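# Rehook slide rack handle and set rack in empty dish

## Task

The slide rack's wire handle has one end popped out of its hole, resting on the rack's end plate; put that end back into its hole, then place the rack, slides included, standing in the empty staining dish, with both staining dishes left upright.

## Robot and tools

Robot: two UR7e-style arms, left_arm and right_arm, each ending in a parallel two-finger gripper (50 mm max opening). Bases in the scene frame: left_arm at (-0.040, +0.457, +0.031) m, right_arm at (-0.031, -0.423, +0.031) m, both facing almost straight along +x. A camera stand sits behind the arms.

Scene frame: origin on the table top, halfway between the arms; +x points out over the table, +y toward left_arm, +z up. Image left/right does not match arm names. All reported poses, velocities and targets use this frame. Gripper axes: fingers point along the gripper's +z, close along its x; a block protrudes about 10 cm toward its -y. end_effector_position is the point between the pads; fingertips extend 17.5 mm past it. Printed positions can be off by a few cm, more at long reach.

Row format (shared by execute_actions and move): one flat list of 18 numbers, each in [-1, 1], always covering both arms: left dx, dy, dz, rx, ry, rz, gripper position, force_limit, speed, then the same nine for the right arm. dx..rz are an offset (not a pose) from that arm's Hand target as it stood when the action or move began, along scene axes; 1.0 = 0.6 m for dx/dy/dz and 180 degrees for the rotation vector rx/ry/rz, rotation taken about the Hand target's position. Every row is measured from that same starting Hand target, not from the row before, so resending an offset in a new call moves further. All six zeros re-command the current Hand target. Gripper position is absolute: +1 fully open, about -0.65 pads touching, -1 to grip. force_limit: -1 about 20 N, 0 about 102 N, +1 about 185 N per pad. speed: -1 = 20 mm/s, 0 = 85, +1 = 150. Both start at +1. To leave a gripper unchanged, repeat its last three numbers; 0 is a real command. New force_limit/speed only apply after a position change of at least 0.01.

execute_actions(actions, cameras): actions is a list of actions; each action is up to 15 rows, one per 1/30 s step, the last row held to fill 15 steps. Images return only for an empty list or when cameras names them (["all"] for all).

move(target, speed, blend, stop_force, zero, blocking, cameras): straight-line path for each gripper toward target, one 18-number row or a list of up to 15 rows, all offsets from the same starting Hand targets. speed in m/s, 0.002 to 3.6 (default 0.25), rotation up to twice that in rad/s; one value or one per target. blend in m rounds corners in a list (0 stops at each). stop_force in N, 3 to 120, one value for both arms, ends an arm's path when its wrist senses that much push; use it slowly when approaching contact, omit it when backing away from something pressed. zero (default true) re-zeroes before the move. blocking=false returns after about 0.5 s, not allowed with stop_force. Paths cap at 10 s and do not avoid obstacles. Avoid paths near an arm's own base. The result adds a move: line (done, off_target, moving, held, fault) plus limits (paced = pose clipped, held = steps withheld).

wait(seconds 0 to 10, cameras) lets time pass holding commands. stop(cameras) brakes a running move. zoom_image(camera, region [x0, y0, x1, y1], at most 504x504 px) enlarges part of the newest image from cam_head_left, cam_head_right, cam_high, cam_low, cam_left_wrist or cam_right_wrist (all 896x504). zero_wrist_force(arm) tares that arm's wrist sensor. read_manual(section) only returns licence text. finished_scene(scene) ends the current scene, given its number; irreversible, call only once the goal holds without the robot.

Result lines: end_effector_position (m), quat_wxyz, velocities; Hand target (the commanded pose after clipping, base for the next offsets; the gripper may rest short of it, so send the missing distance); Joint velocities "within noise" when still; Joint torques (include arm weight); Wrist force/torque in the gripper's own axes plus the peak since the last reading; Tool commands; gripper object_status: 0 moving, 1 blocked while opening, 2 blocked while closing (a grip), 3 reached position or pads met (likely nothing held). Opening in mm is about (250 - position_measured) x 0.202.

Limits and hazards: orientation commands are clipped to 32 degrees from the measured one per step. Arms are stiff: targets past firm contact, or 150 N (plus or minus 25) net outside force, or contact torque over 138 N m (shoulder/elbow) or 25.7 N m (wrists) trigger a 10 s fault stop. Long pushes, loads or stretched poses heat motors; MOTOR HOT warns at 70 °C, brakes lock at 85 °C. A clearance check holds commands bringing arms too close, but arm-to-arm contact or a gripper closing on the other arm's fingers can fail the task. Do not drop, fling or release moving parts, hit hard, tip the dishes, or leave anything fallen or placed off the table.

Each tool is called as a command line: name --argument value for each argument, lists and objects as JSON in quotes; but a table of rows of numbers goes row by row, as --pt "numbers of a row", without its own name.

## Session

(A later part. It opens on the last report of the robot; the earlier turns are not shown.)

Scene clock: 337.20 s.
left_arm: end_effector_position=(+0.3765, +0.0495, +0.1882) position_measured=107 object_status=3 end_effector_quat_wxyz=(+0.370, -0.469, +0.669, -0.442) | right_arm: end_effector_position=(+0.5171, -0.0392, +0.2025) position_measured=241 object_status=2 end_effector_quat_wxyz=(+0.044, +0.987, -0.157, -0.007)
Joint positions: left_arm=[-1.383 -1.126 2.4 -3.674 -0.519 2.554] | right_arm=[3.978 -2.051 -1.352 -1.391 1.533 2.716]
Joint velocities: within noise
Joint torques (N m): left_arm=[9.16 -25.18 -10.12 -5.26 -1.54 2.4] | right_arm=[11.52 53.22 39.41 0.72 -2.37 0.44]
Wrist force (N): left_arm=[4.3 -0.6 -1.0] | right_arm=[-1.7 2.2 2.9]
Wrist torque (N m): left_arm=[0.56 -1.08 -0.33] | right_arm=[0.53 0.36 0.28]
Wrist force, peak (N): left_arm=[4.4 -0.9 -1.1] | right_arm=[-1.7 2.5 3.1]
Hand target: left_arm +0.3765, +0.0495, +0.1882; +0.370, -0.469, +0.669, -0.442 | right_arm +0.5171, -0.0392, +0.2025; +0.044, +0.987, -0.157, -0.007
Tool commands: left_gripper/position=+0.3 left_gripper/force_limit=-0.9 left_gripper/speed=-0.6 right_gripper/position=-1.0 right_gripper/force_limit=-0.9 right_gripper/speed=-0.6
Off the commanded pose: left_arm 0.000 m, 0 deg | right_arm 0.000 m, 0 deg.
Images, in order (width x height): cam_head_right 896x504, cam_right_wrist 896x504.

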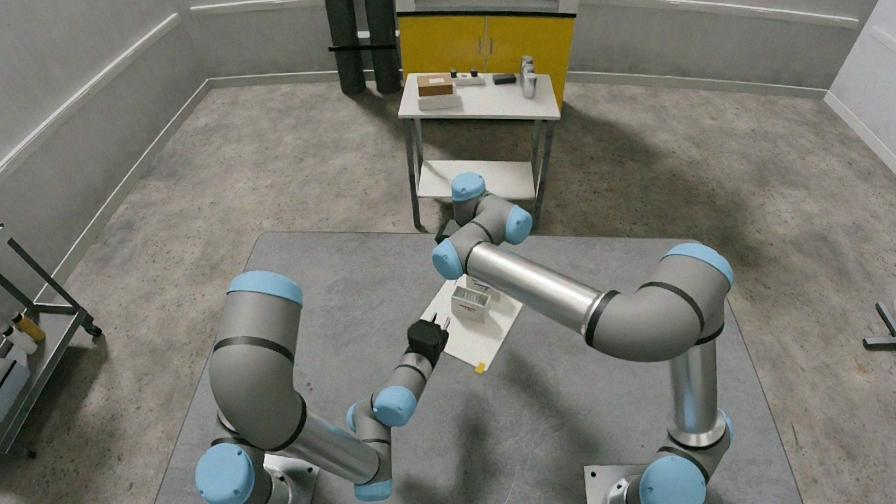

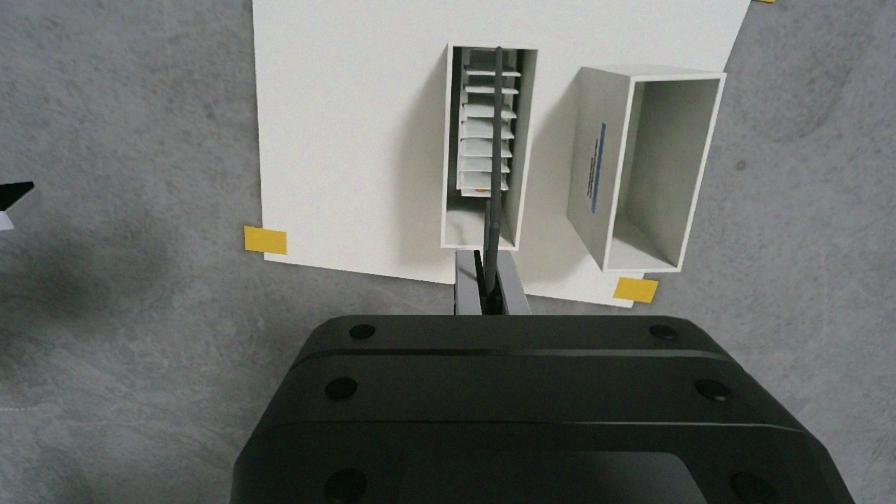

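move --pt "0 0 0 0 0 0 0.3 -0.9 -0.6 0.0020 -0.0177 0 0 0 -0.0778 -1 -0.9 -0.6" --pt "0 0 0 0 0 0 0.3 -0.9 -0.6 0.0020 -0.0177 -0.03 0 0 -0.0778 -1 -0.9 -0.6" --speed 0.1 --cameras '["cam_high","cam_left_wrist","cam_right_wrist","cam_head_right"]'

zoom_image --camera "cam_left_wrist" --region '[400, 20, 660, 260]'

zoom_image --camera "cam_right_wrist" --region '[420, 0, 620, 320]'

zoom_image --camera "cam_high" --region '[400, 180, 490, 280]'

Scene clock: 344.63 s.
left_arm: end_effector_position=(+0.3765, +0.0495, +0.1882) position_measured=107 object_status=3 end_effector_quat_wxyz=(+0.370, -0.469, +0.669, -0.442) | right_arm: end_effector_position=(+0.5183, -0.0499, +0.1845) position_measured=241 object_status=2 end_effector_quat_wxyz=(+0.043, +0.960, -0.276, -0.012)
Joint positions: left_arm=[-1.383 -1.125 2.4 -3.674 -0.519 2.554] | right_arm=[3.958 -2.058 -1.389 -1.354 1.552 2.939]
Joint torques (N m): left_arm=[8.54 -22.25 -13.99 -5.4 -1.69 2.61] | right_arm=[11.69 51.6 34.56 1.87 -2.66 0.68]
Wrist force (N): left_arm=[4.2 -0.9 -1.2] | right_arm=[-1.7 2.2 2.7]
Wrist torque (N m): left_arm=[0.52 -1.06 -0.33] | right_arm=[0.51 0.36 0.29]
Wrist force, peak (N): left_arm=[4.5 -0.9 -1.3] | right_arm=[-1.5 2.0 4.6]
Hand target: left_arm +0.3765, +0.0495, +0.1882; +0.370, -0.469, +0.669, -0.442 | right_arm +0.5183, -0.0498, +0.1845; +0.043, +0.960, -0.276, -0.012
Off the commanded pose: left_arm 0.000 m, 0 deg | right_arm 0.000 m, 0 deg.
move: done
Images, in order (width x height): cam_head_right 896x504, cam_high 896x504, cam_left_wrist 896x504, cam_right_wrist 896x504.

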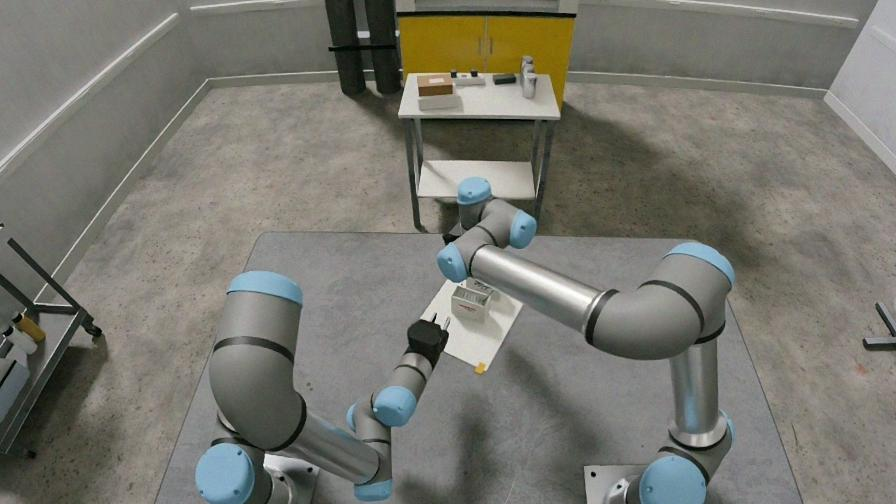

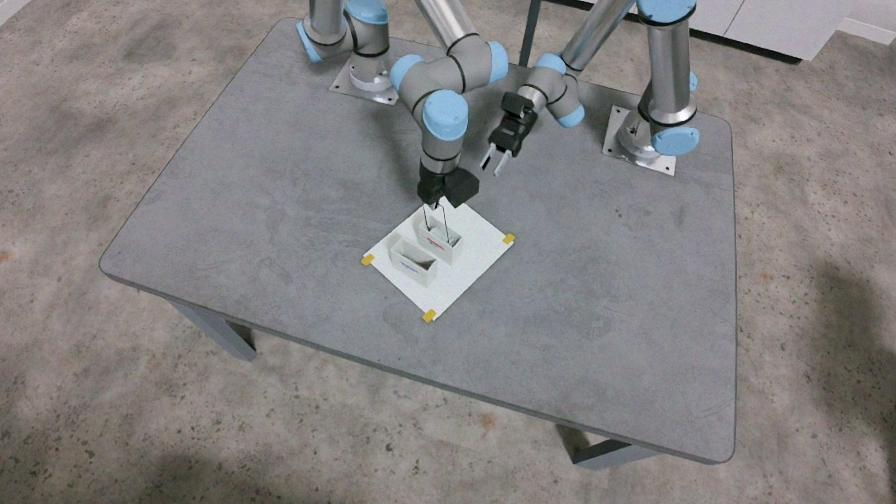

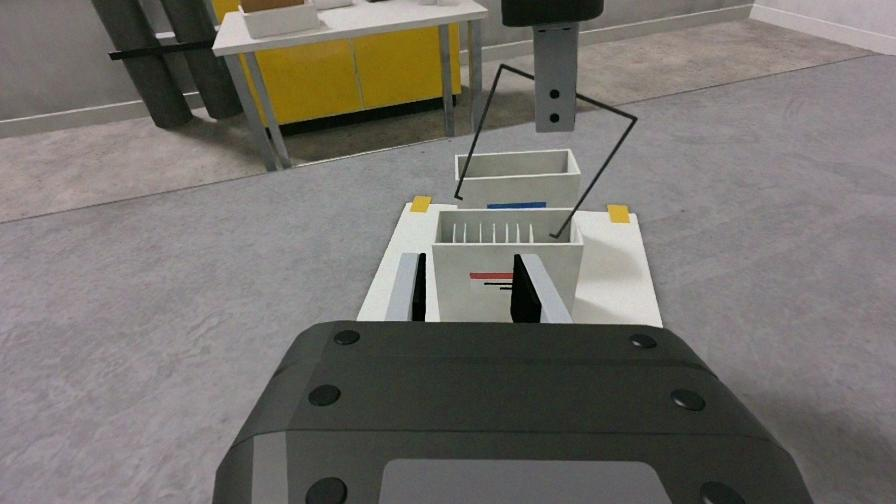

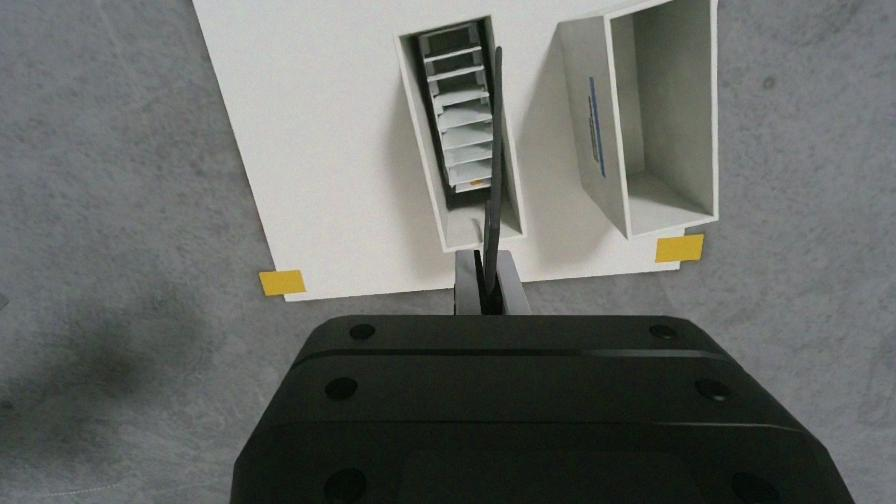

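Scaled by 1.938 from the camera's 896x504 image, which has a finer 1280x720 frame.

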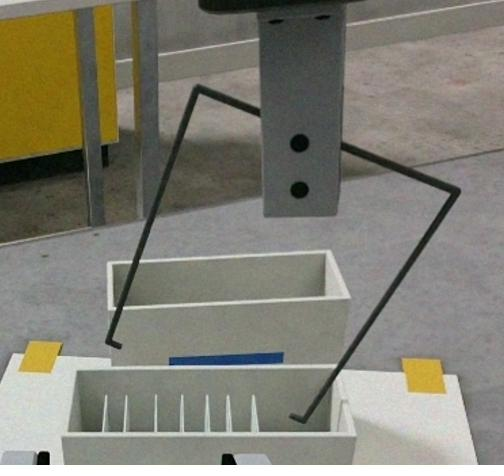

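Scaled by 1.575 from the camera's 896x504 image, which has a finer 1280x720 frame.

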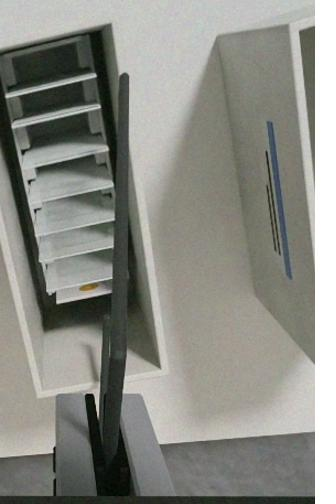

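Scaled by 5.040 from the camera's 896x504 image, which has a finer 1280x720 frame.

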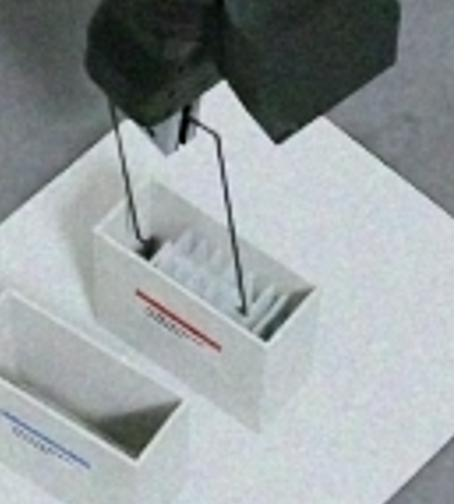

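move --pt "0 0 0 0 0 0 0.3 -0.9 -0.6 -0.0065 0.0022 -0.01 0 0 0 -1 -0.9 -0.6" --pt "0 0 0 0 0 0 0.3 -0.9 -0.6 -0.0065 0.0022 -0.0375 0 0 0 -1 -0.9 -0.6" --speed 0.03 --stop_force 6 --cameras '["cam_high","cam_left_wrist","cam_right_wrist","cam_head_right"]'

zoom_image --camera "cam_left_wrist" --region '[400, 20, 660, 260]'

zoom_image --camera "cam_right_wrist" --region '[400, 0, 600, 320]'

zoom_image --camera "cam_high" --region '[410, 205, 470, 265]'

zoom_image --camera "cam_head_right" --region '[450, 280, 500, 320]'

Scene clock: 355.27 s.
left_arm: end_effector_position=(+0.3765, +0.0495, +0.1882) position_measured=107 object_status=3 end_effector_quat_wxyz=(+0.370, -0.469, +0.669, -0.442) | right_arm: end_effector_position=(+0.5144, -0.0485, +0.1620) position_measured=241 object_status=2 end_effector_quat_wxyz=(+0.043, +0.960, -0.276, -0.012)
Joint positions: left_arm=[-1.383 -1.125 2.4 -3.674 -0.519 2.554] | right_arm=[3.963 -2.069 -1.431 -1.3 1.553 2.945]
Joint torques (N m): left_arm=[8.71 -23.1 -14.27 -5.38 -1.57 2.53] | right_arm=[-12.23 53.78 38.58 0.25 1.73 -1.69]
Wrist force (N): left_arm=[4.3 -0.8 -1.0] | right_arm=[-1.7 1.6 3.0]
Wrist torque (N m): left_arm=[0.54 -1.07 -0.33] | right_arm=[0.54 0.35 0.09]
Wrist force, peak (N): left_arm=[4.5 -0.8 -1.0] | right_arm=[-2.1 2.5 3.0]
Hand target: left_arm +0.3765, +0.0495, +0.1882; +0.370, -0.469, +0.669, -0.442 | right_arm +0.5144, -0.0485, +0.1620; +0.043, +0.960, -0.276, -0.012
Off the commanded pose: left_arm 0.000 m, 0 deg | right_arm 0.000 m, 0 deg.
move: done
Images, in order (width x height): cam_head_right 896x504, cam_high 896x504, cam_left_wrist 896x504, cam_right_wrist 896x504.

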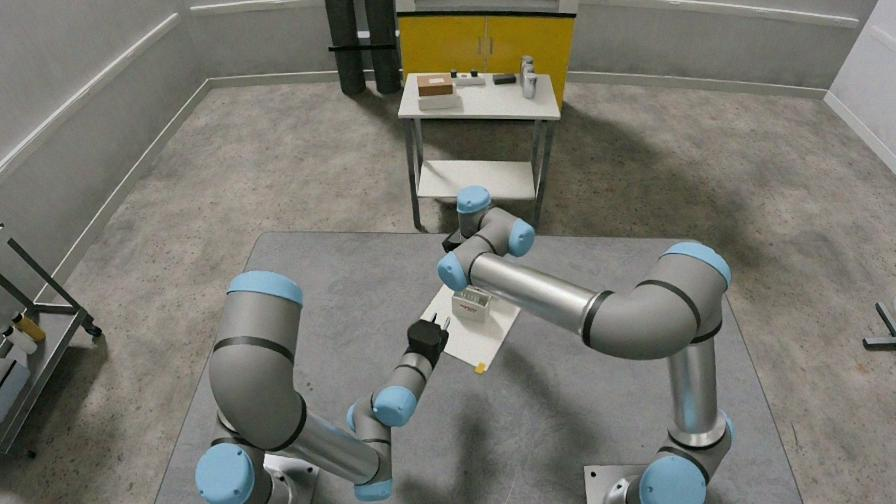

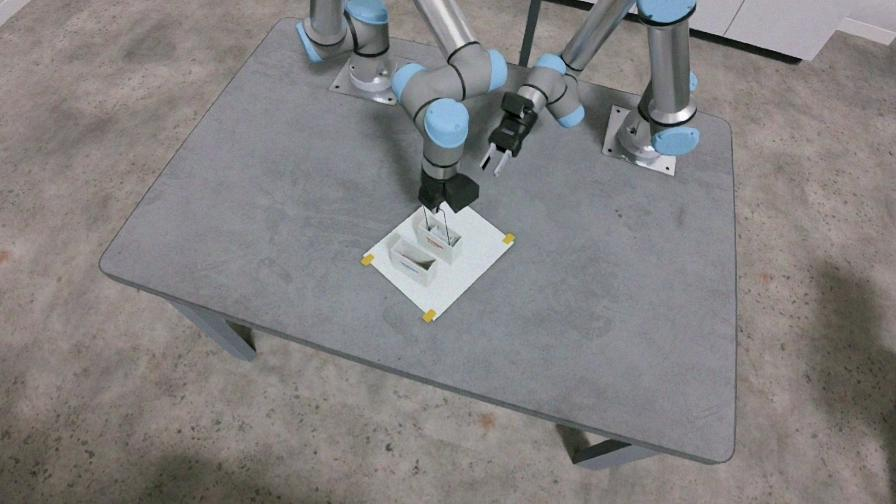

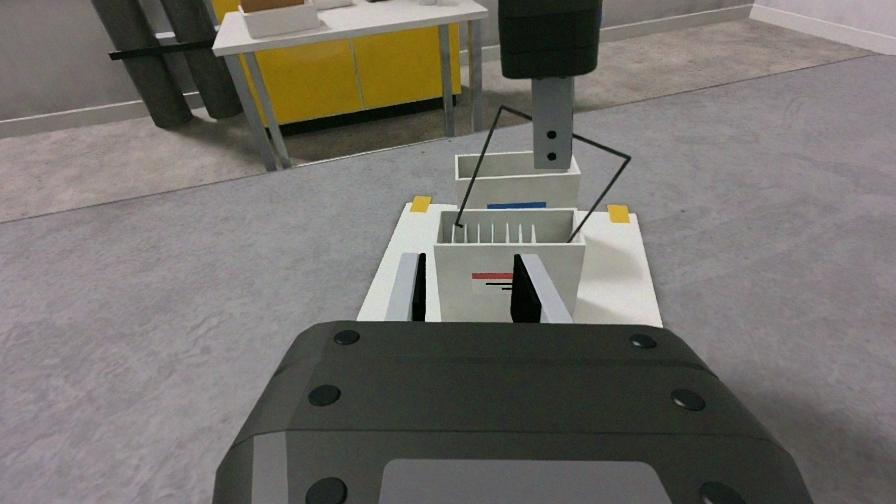

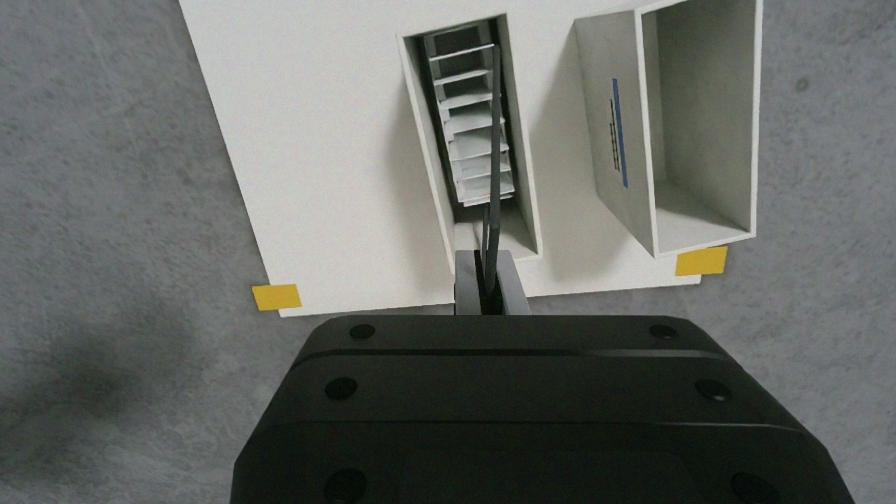

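Scaled by 1.938 from the camera's 896x504 image, which has a finer 1280x720 frame.

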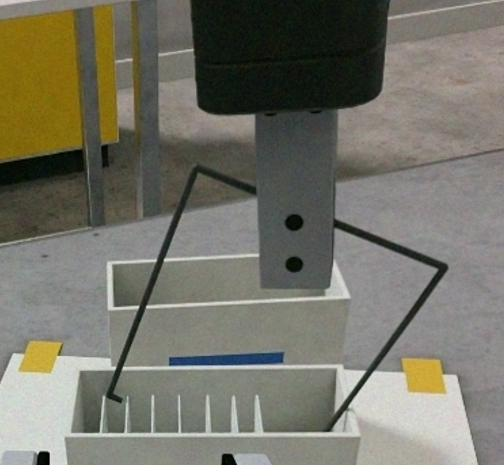

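Scaled by 1.575 from the camera's 896x504 image, which has a finer 1280x720 frame.

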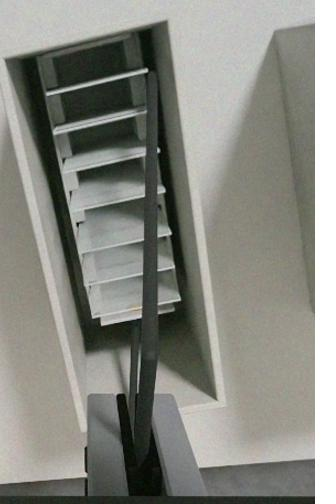

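Scaled by 8.400 from the camera's 896x504 image, which has a finer 1280x720 frame.

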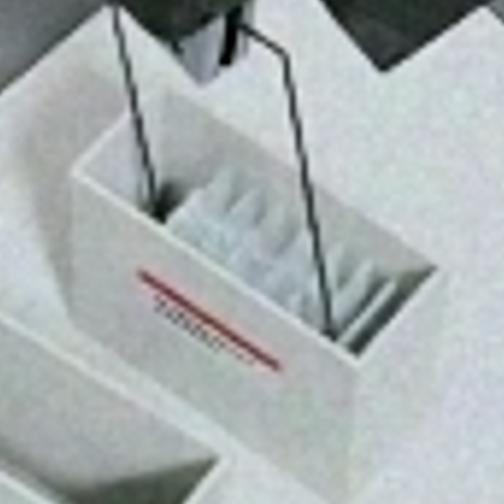

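Scaled by 10.080 from the camera's 896x504 image, which has a finer 1280x720 frame.

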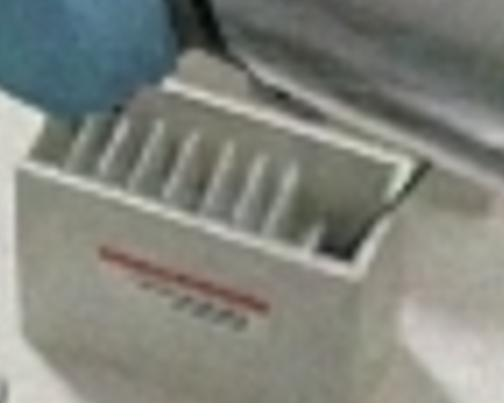

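move --target '[0,0,0,0,0,0,0.3,-0.9,-0.6,0.0047,0.0071,0,0,0,0,-1,-0.9,-0.6]' --speed 0.01 --stop_force 6 --cameras '["cam_high","cam_left_wrist","cam_right_wrist","cam_head_right"]'

zoom_image --camera "cam_left_wrist" --region '[400, 20, 660, 260]'

zoom_image --camera "cam_right_wrist" --region '[400, 0, 600, 320]'

zoom_image --camera "cam_high" --region '[410, 205, 470, 265]'

zoom_image --camera "cam_head_right" --region '[450, 280, 500, 320]'

Scene clock: 358.47 s.
left_arm: end_effector_position=(+0.3765, +0.0495, +0.1882) position_measured=107 object_status=3 end_effector_quat_wxyz=(+0.370, -0.469, +0.669, -0.442) | right_arm: end_effector_position=(+0.5172, -0.0442, +0.1620) position_measured=241 object_status=2 end_effector_quat_wxyz=(+0.043, +0.960, -0.276, -0.012)
Joint positions: left_arm=[-1.383 -1.125 2.4 -3.674 -0.519 2.554] | right_arm=[3.965 -2.08 -1.414 -1.306 1.553 2.946]
Joint torques (N m): left_arm=[8.71 -23.02 -14.48 -5.4 -1.67 2.43] | right_arm=[7.7 54 15.29 4.88 2.96 -0.83]
Wrist force (N): left_arm=[4.4 -1.0 -1.1] | right_arm=[-1.7 2.0 2.8]
Wrist torque (N m): left_arm=[0.48 -1.08 -0.33] | right_arm=[0.50 0.36 0.07]
Wrist force, peak (N): left_arm=[4.6 -0.7 -1.2] | right_arm=[-1.9 2.5 3.2]
Hand target: left_arm +0.3765, +0.0495, +0.1882; +0.370, -0.469, +0.669, -0.442 | right_arm +0.5172, -0.0442, +0.1620; +0.043, +0.960, -0.276, -0.012
Off the commanded pose: left_arm 0.000 m, 0 deg | right_arm 0.000 m, 0 deg.
move: done
Images, in order (width x height): cam_head_right 896x504, cam_high 896x504, cam_left_wrist 896x504, cam_right_wrist 896x504.

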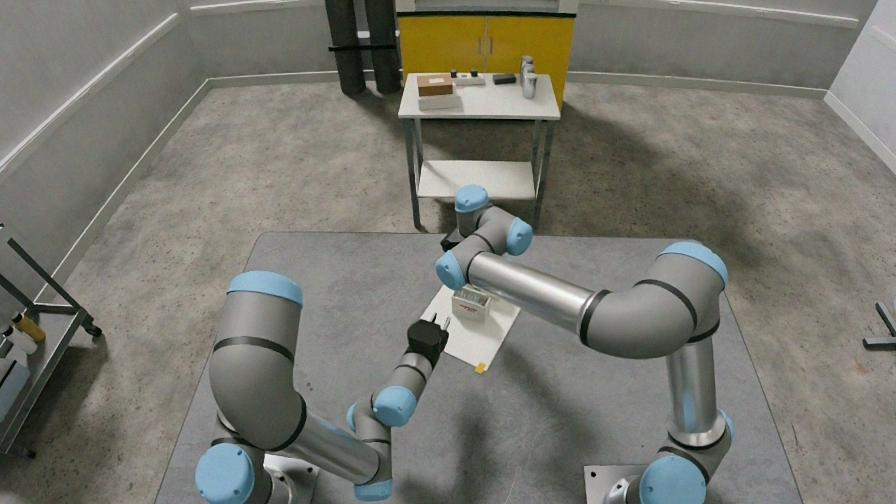

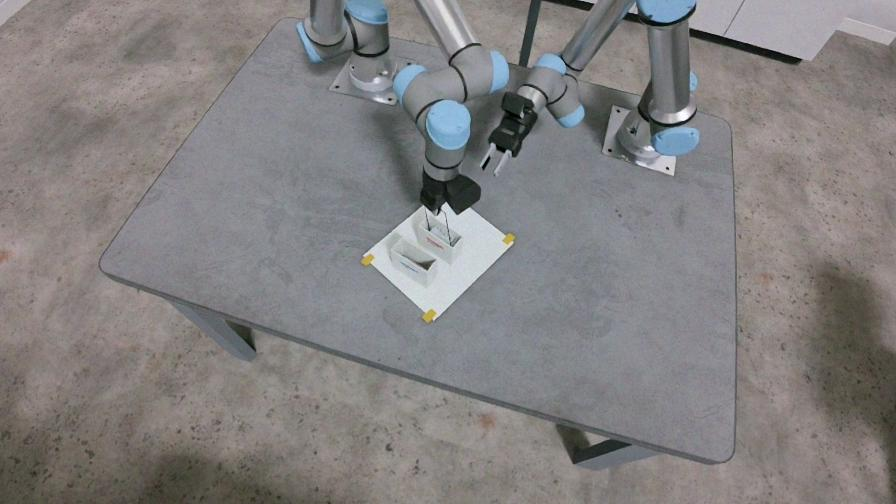

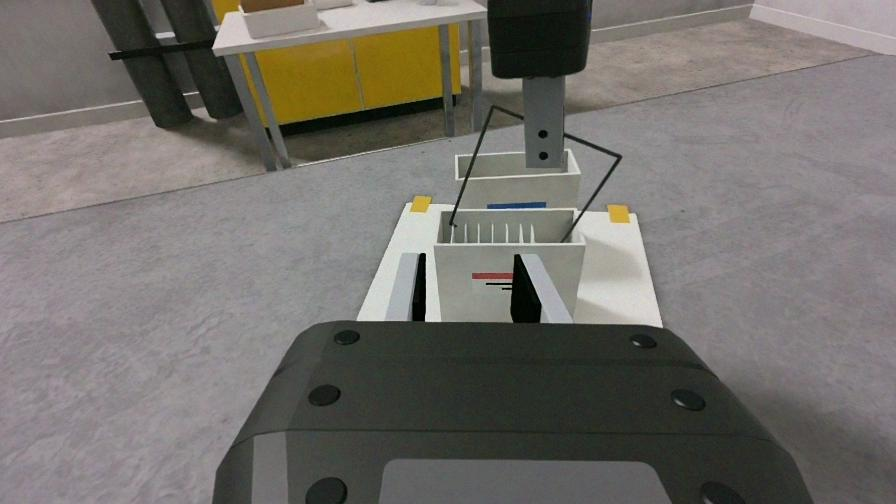

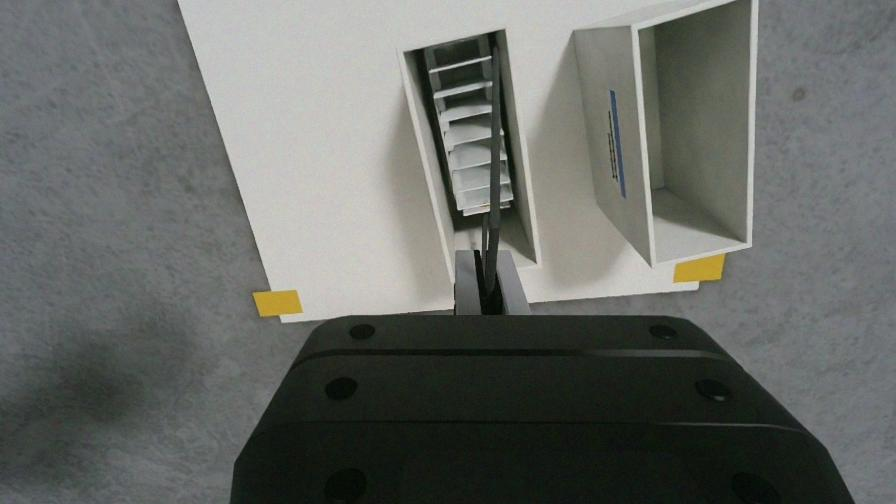

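Scaled by 1.938 from the camera's 896x504 image, which has a finer 1280x720 frame.

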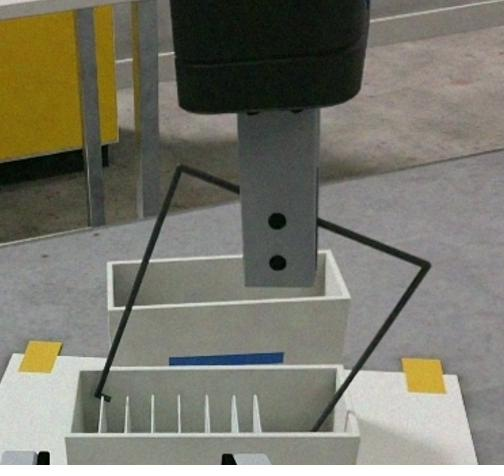

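Scaled by 1.575 from the camera's 896x504 image, which has a finer 1280x720 frame.

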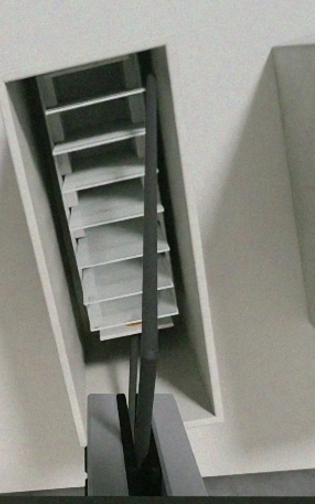

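Scaled by 8.400 from the camera's 896x504 image, which has a finer 1280x720 frame.

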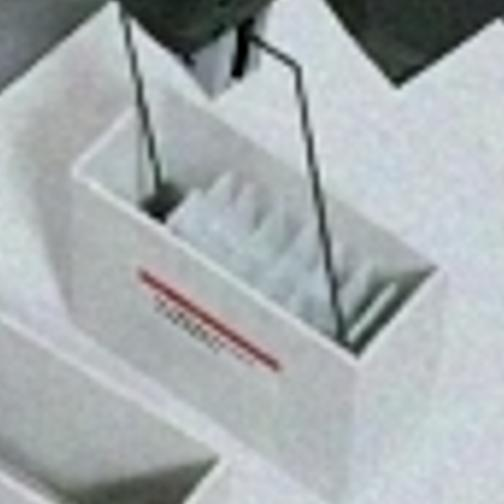

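Scaled by 10.080 from the camera's 896x504 image, which has a finer 1280x720 frame.

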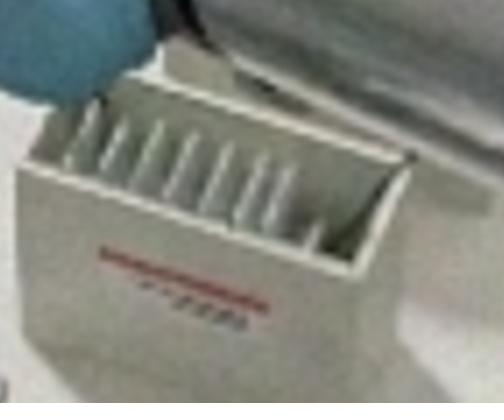

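move --target '[0,0,0,0,0,0,0.3,-0.9,-0.6,0.0026,0.0042,0,0,0,0,-1,-0.9,-0.6]' --speed 0.01 --stop_force 5 --cameras '["cam_high","cam_left_wrist","cam_right_wrist"]'

zoom_image --camera "cam_left_wrist" --region '[400, 20, 660, 260]'

zoom_image --camera "cam_right_wrist" --region '[440, 150, 540, 300]'

zoom_image --camera "cam_high" --region '[410, 205, 470, 265]'

Scene clock: 361.90 s.
left_arm: end_effector_position=(+0.3765, +0.0495, +0.1882) position_measured=107 object_status=3 end_effector_quat_wxyz=(+0.370, -0.469, +0.669, -0.442) | right_arm: end_effector_position=(+0.5188, -0.0417, +0.1620) position_measured=241 object_status=2 end_effector_quat_wxyz=(+0.043, +0.960, -0.276, -0.012)
Joint positions: left_arm=[-1.383 -1.125 2.4 -3.674 -0.519 2.554] | right_arm=[3.966 -2.086 -1.404 -1.31 1.553 2.947]
Joint torques (N m): left_arm=[8.76 -23.59 -14.75 -5.37 -1.68 2.43] | right_arm=[8.93 53.46 13.69 5.03 2.74 -0.45]
Wrist force (N): left_arm=[4.3 -0.7 -1.3] | right_arm=[-2.1 3.5 0.3]
Wrist torque (N m): left_arm=[0.53 -1.07 -0.33] | right_arm=[0.39 0.39 0.07]
Wrist force, peak (N): left_arm=[4.6 -0.6 -1.2] | right_arm=[-1.8 2.5 3.0]
Hand target: left_arm +0.3765, +0.0495, +0.1882; +0.370, -0.469, +0.669, -0.442 | right_arm +0.5188, -0.0417, +0.1620; +0.043, +0.960, -0.276, -0.012
Off the commanded pose: left_arm 0.000 m, 0 deg | right_arm 0.000 m, 0 deg.
move: done
Images, in order (width x height): cam_high 896x504, cam_left_wrist 896x504, cam_right_wrist 896x504.

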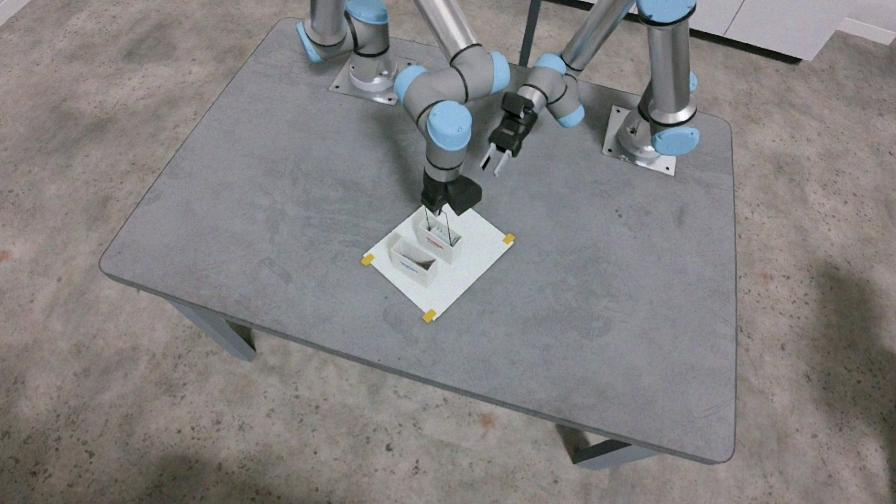

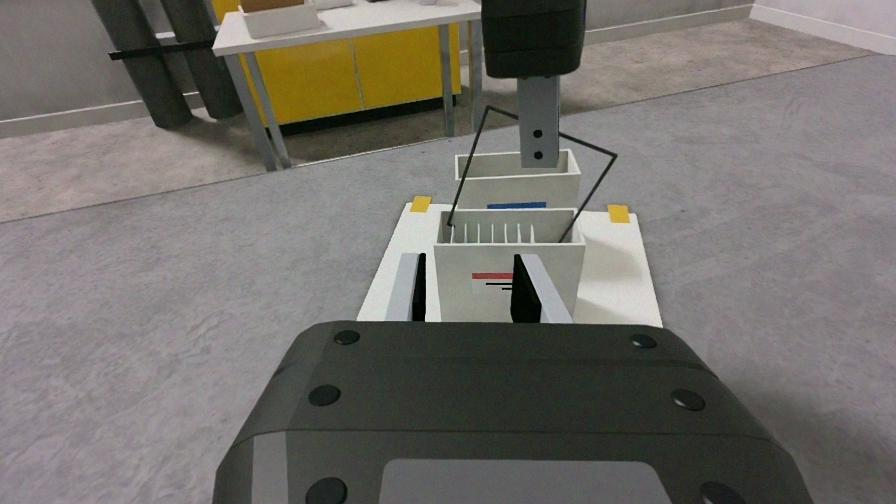

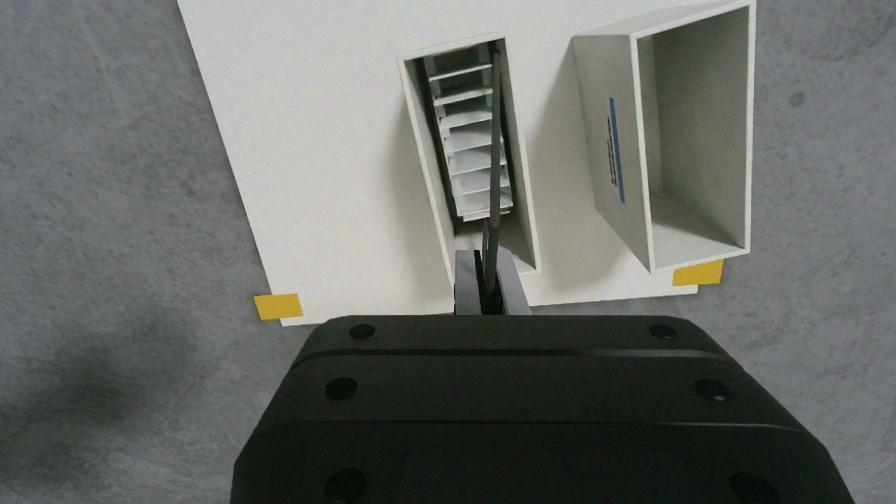

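Scaled by 1.938 from the camera's 896x504 image, which has a finer 1280x720 frame.

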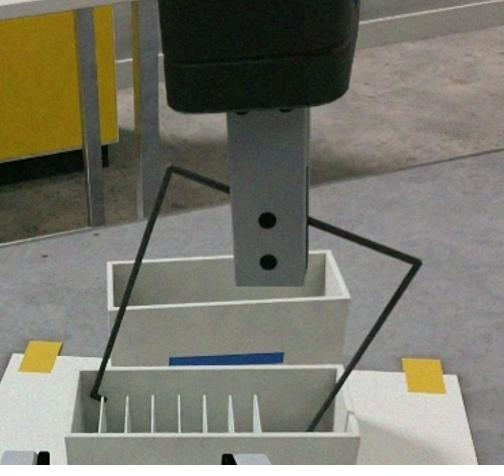

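Scaled by 3.360 from the camera's 896x504 image, which has a finer 1280x720 frame.

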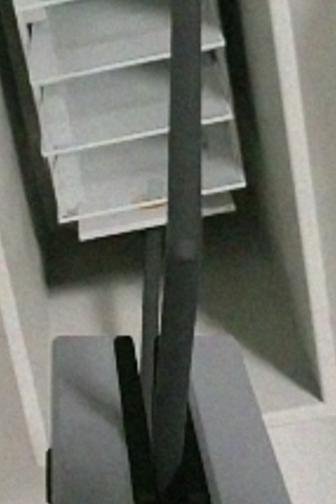

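Scaled by 8.400 from the camera's 896x504 image, which has a finer 1280x720 frame.

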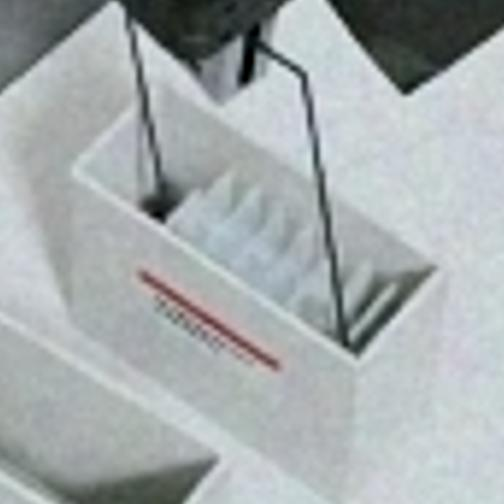

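move --target '[0,0,0,0,0,0,0.3,-0.9,-0.6,0,0,0.012,0,0,0,-1,-0.9,-0.6]' --speed 0.02 --cameras '["cam_high","cam_left_wrist","cam_right_wrist"]'

zoom_image --camera "cam_left_wrist" --region '[400, 20, 660, 260]'

zoom_image --camera "cam_right_wrist" --region '[440, 150, 540, 300]'

zoom_image --camera "cam_high" --region '[410, 205, 470, 265]'

Scene clock: 364.07 s.
left_arm: end_effector_position=(+0.3765, +0.0495, +0.1882) position_measured=107 object_status=3 end_effector_quat_wxyz=(+0.370, -0.469, +0.669, -0.442) | right_arm: end_effector_position=(+0.5188, -0.0417, +0.1694) position_measured=241 object_status=2 end_effector_quat_wxyz=(+0.043, +0.960, -0.276, -0.012)
Joint positions: left_arm=[-1.383 -1.125 2.4 -3.674 -0.519 2.554] | right_arm=[3.966 -2.081 -1.393 -1.326 1.553 2.947]
Joint torques (N m): left_arm=[9.01 -22.84 -14.65 -5.41 -1.55 2.28] | right_arm=[3.43 43.62 23.91 4.65 2.75 -1.05]
Wrist force (N): left_arm=[4.2 -0.9 -1.2] | right_arm=[-1.9 2.4 3.7]
Wrist torque (N m): left_arm=[0.51 -1.06 -0.33] | right_arm=[0.45 0.38 0.07]
Wrist force, peak (N): left_arm=[4.5 -0.7 -1.1] | right_arm=[-1.5 2.6 3.7]
Hand target: left_arm +0.3765, +0.0495, +0.1882; +0.370, -0.469, +0.669, -0.442 | right_arm +0.5188, -0.0417, +0.1692; +0.043, +0.960, -0.276, -0.012
Off the commanded pose: left_arm 0.000 m, 0 deg | right_arm 0.000 m, 0 deg.
move: done
Images, in order (width x height): cam_high 896x504, cam_left_wrist 896x504, cam_right_wrist 896x504.

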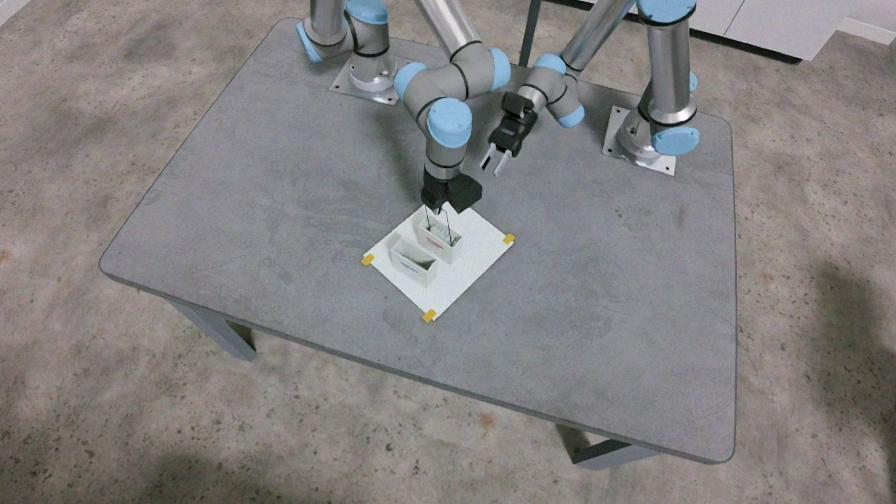

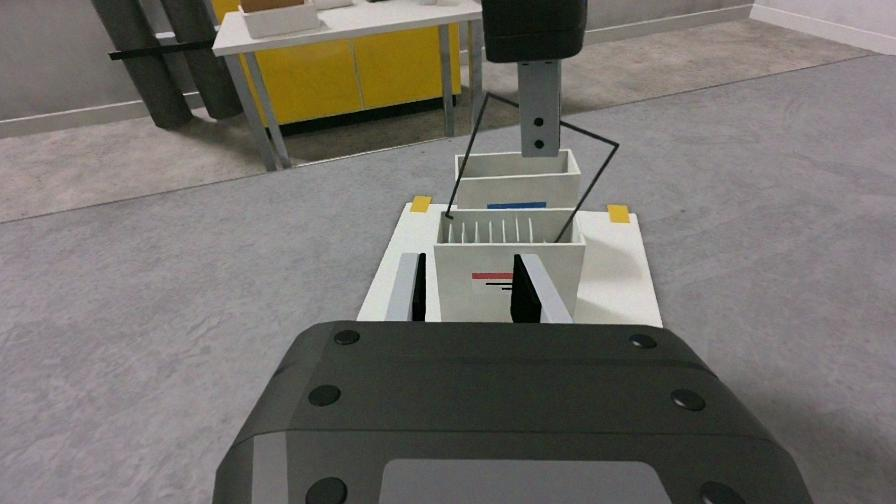

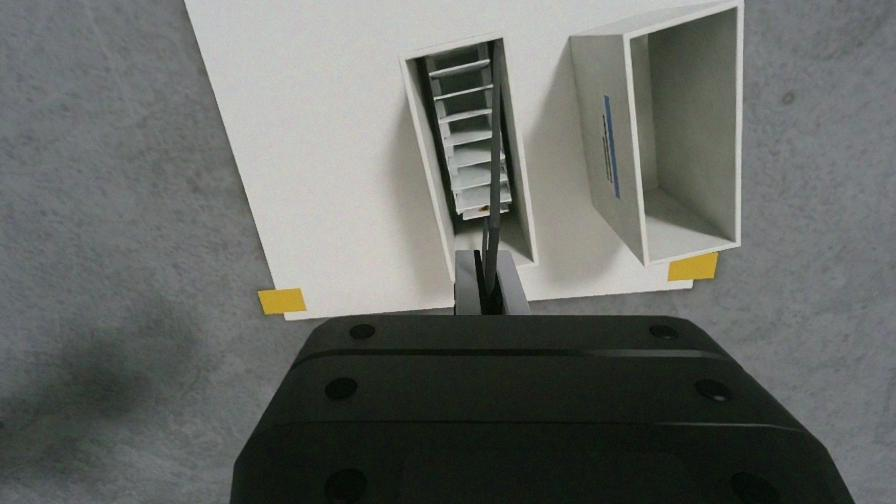

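Scaled by 1.938 from the camera's 896x504 image, which has a finer 1280x720 frame.

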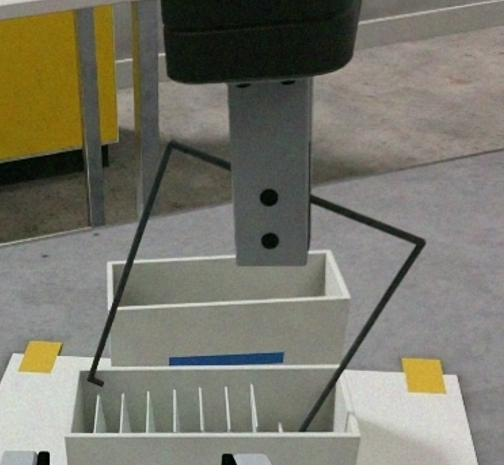

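Scaled by 3.360 from the camera's 896x504 image, which has a finer 1280x720 frame.

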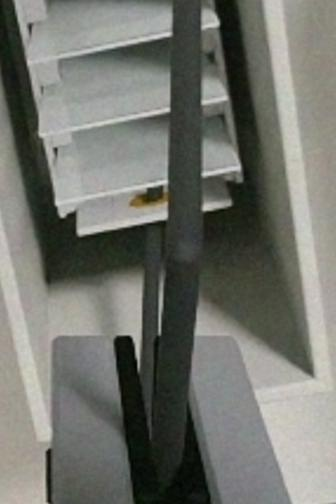

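Scaled by 8.400 from the camera's 896x504 image, which has a finer 1280x720 frame.

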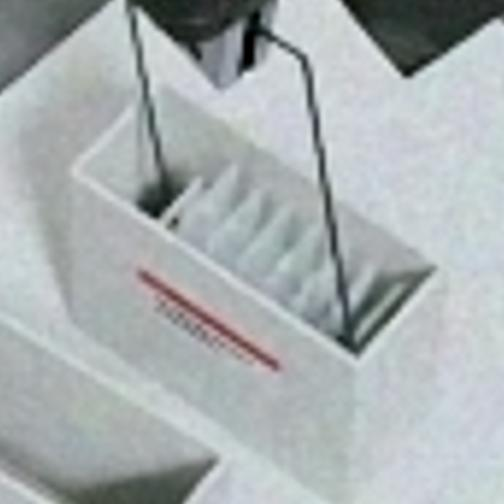

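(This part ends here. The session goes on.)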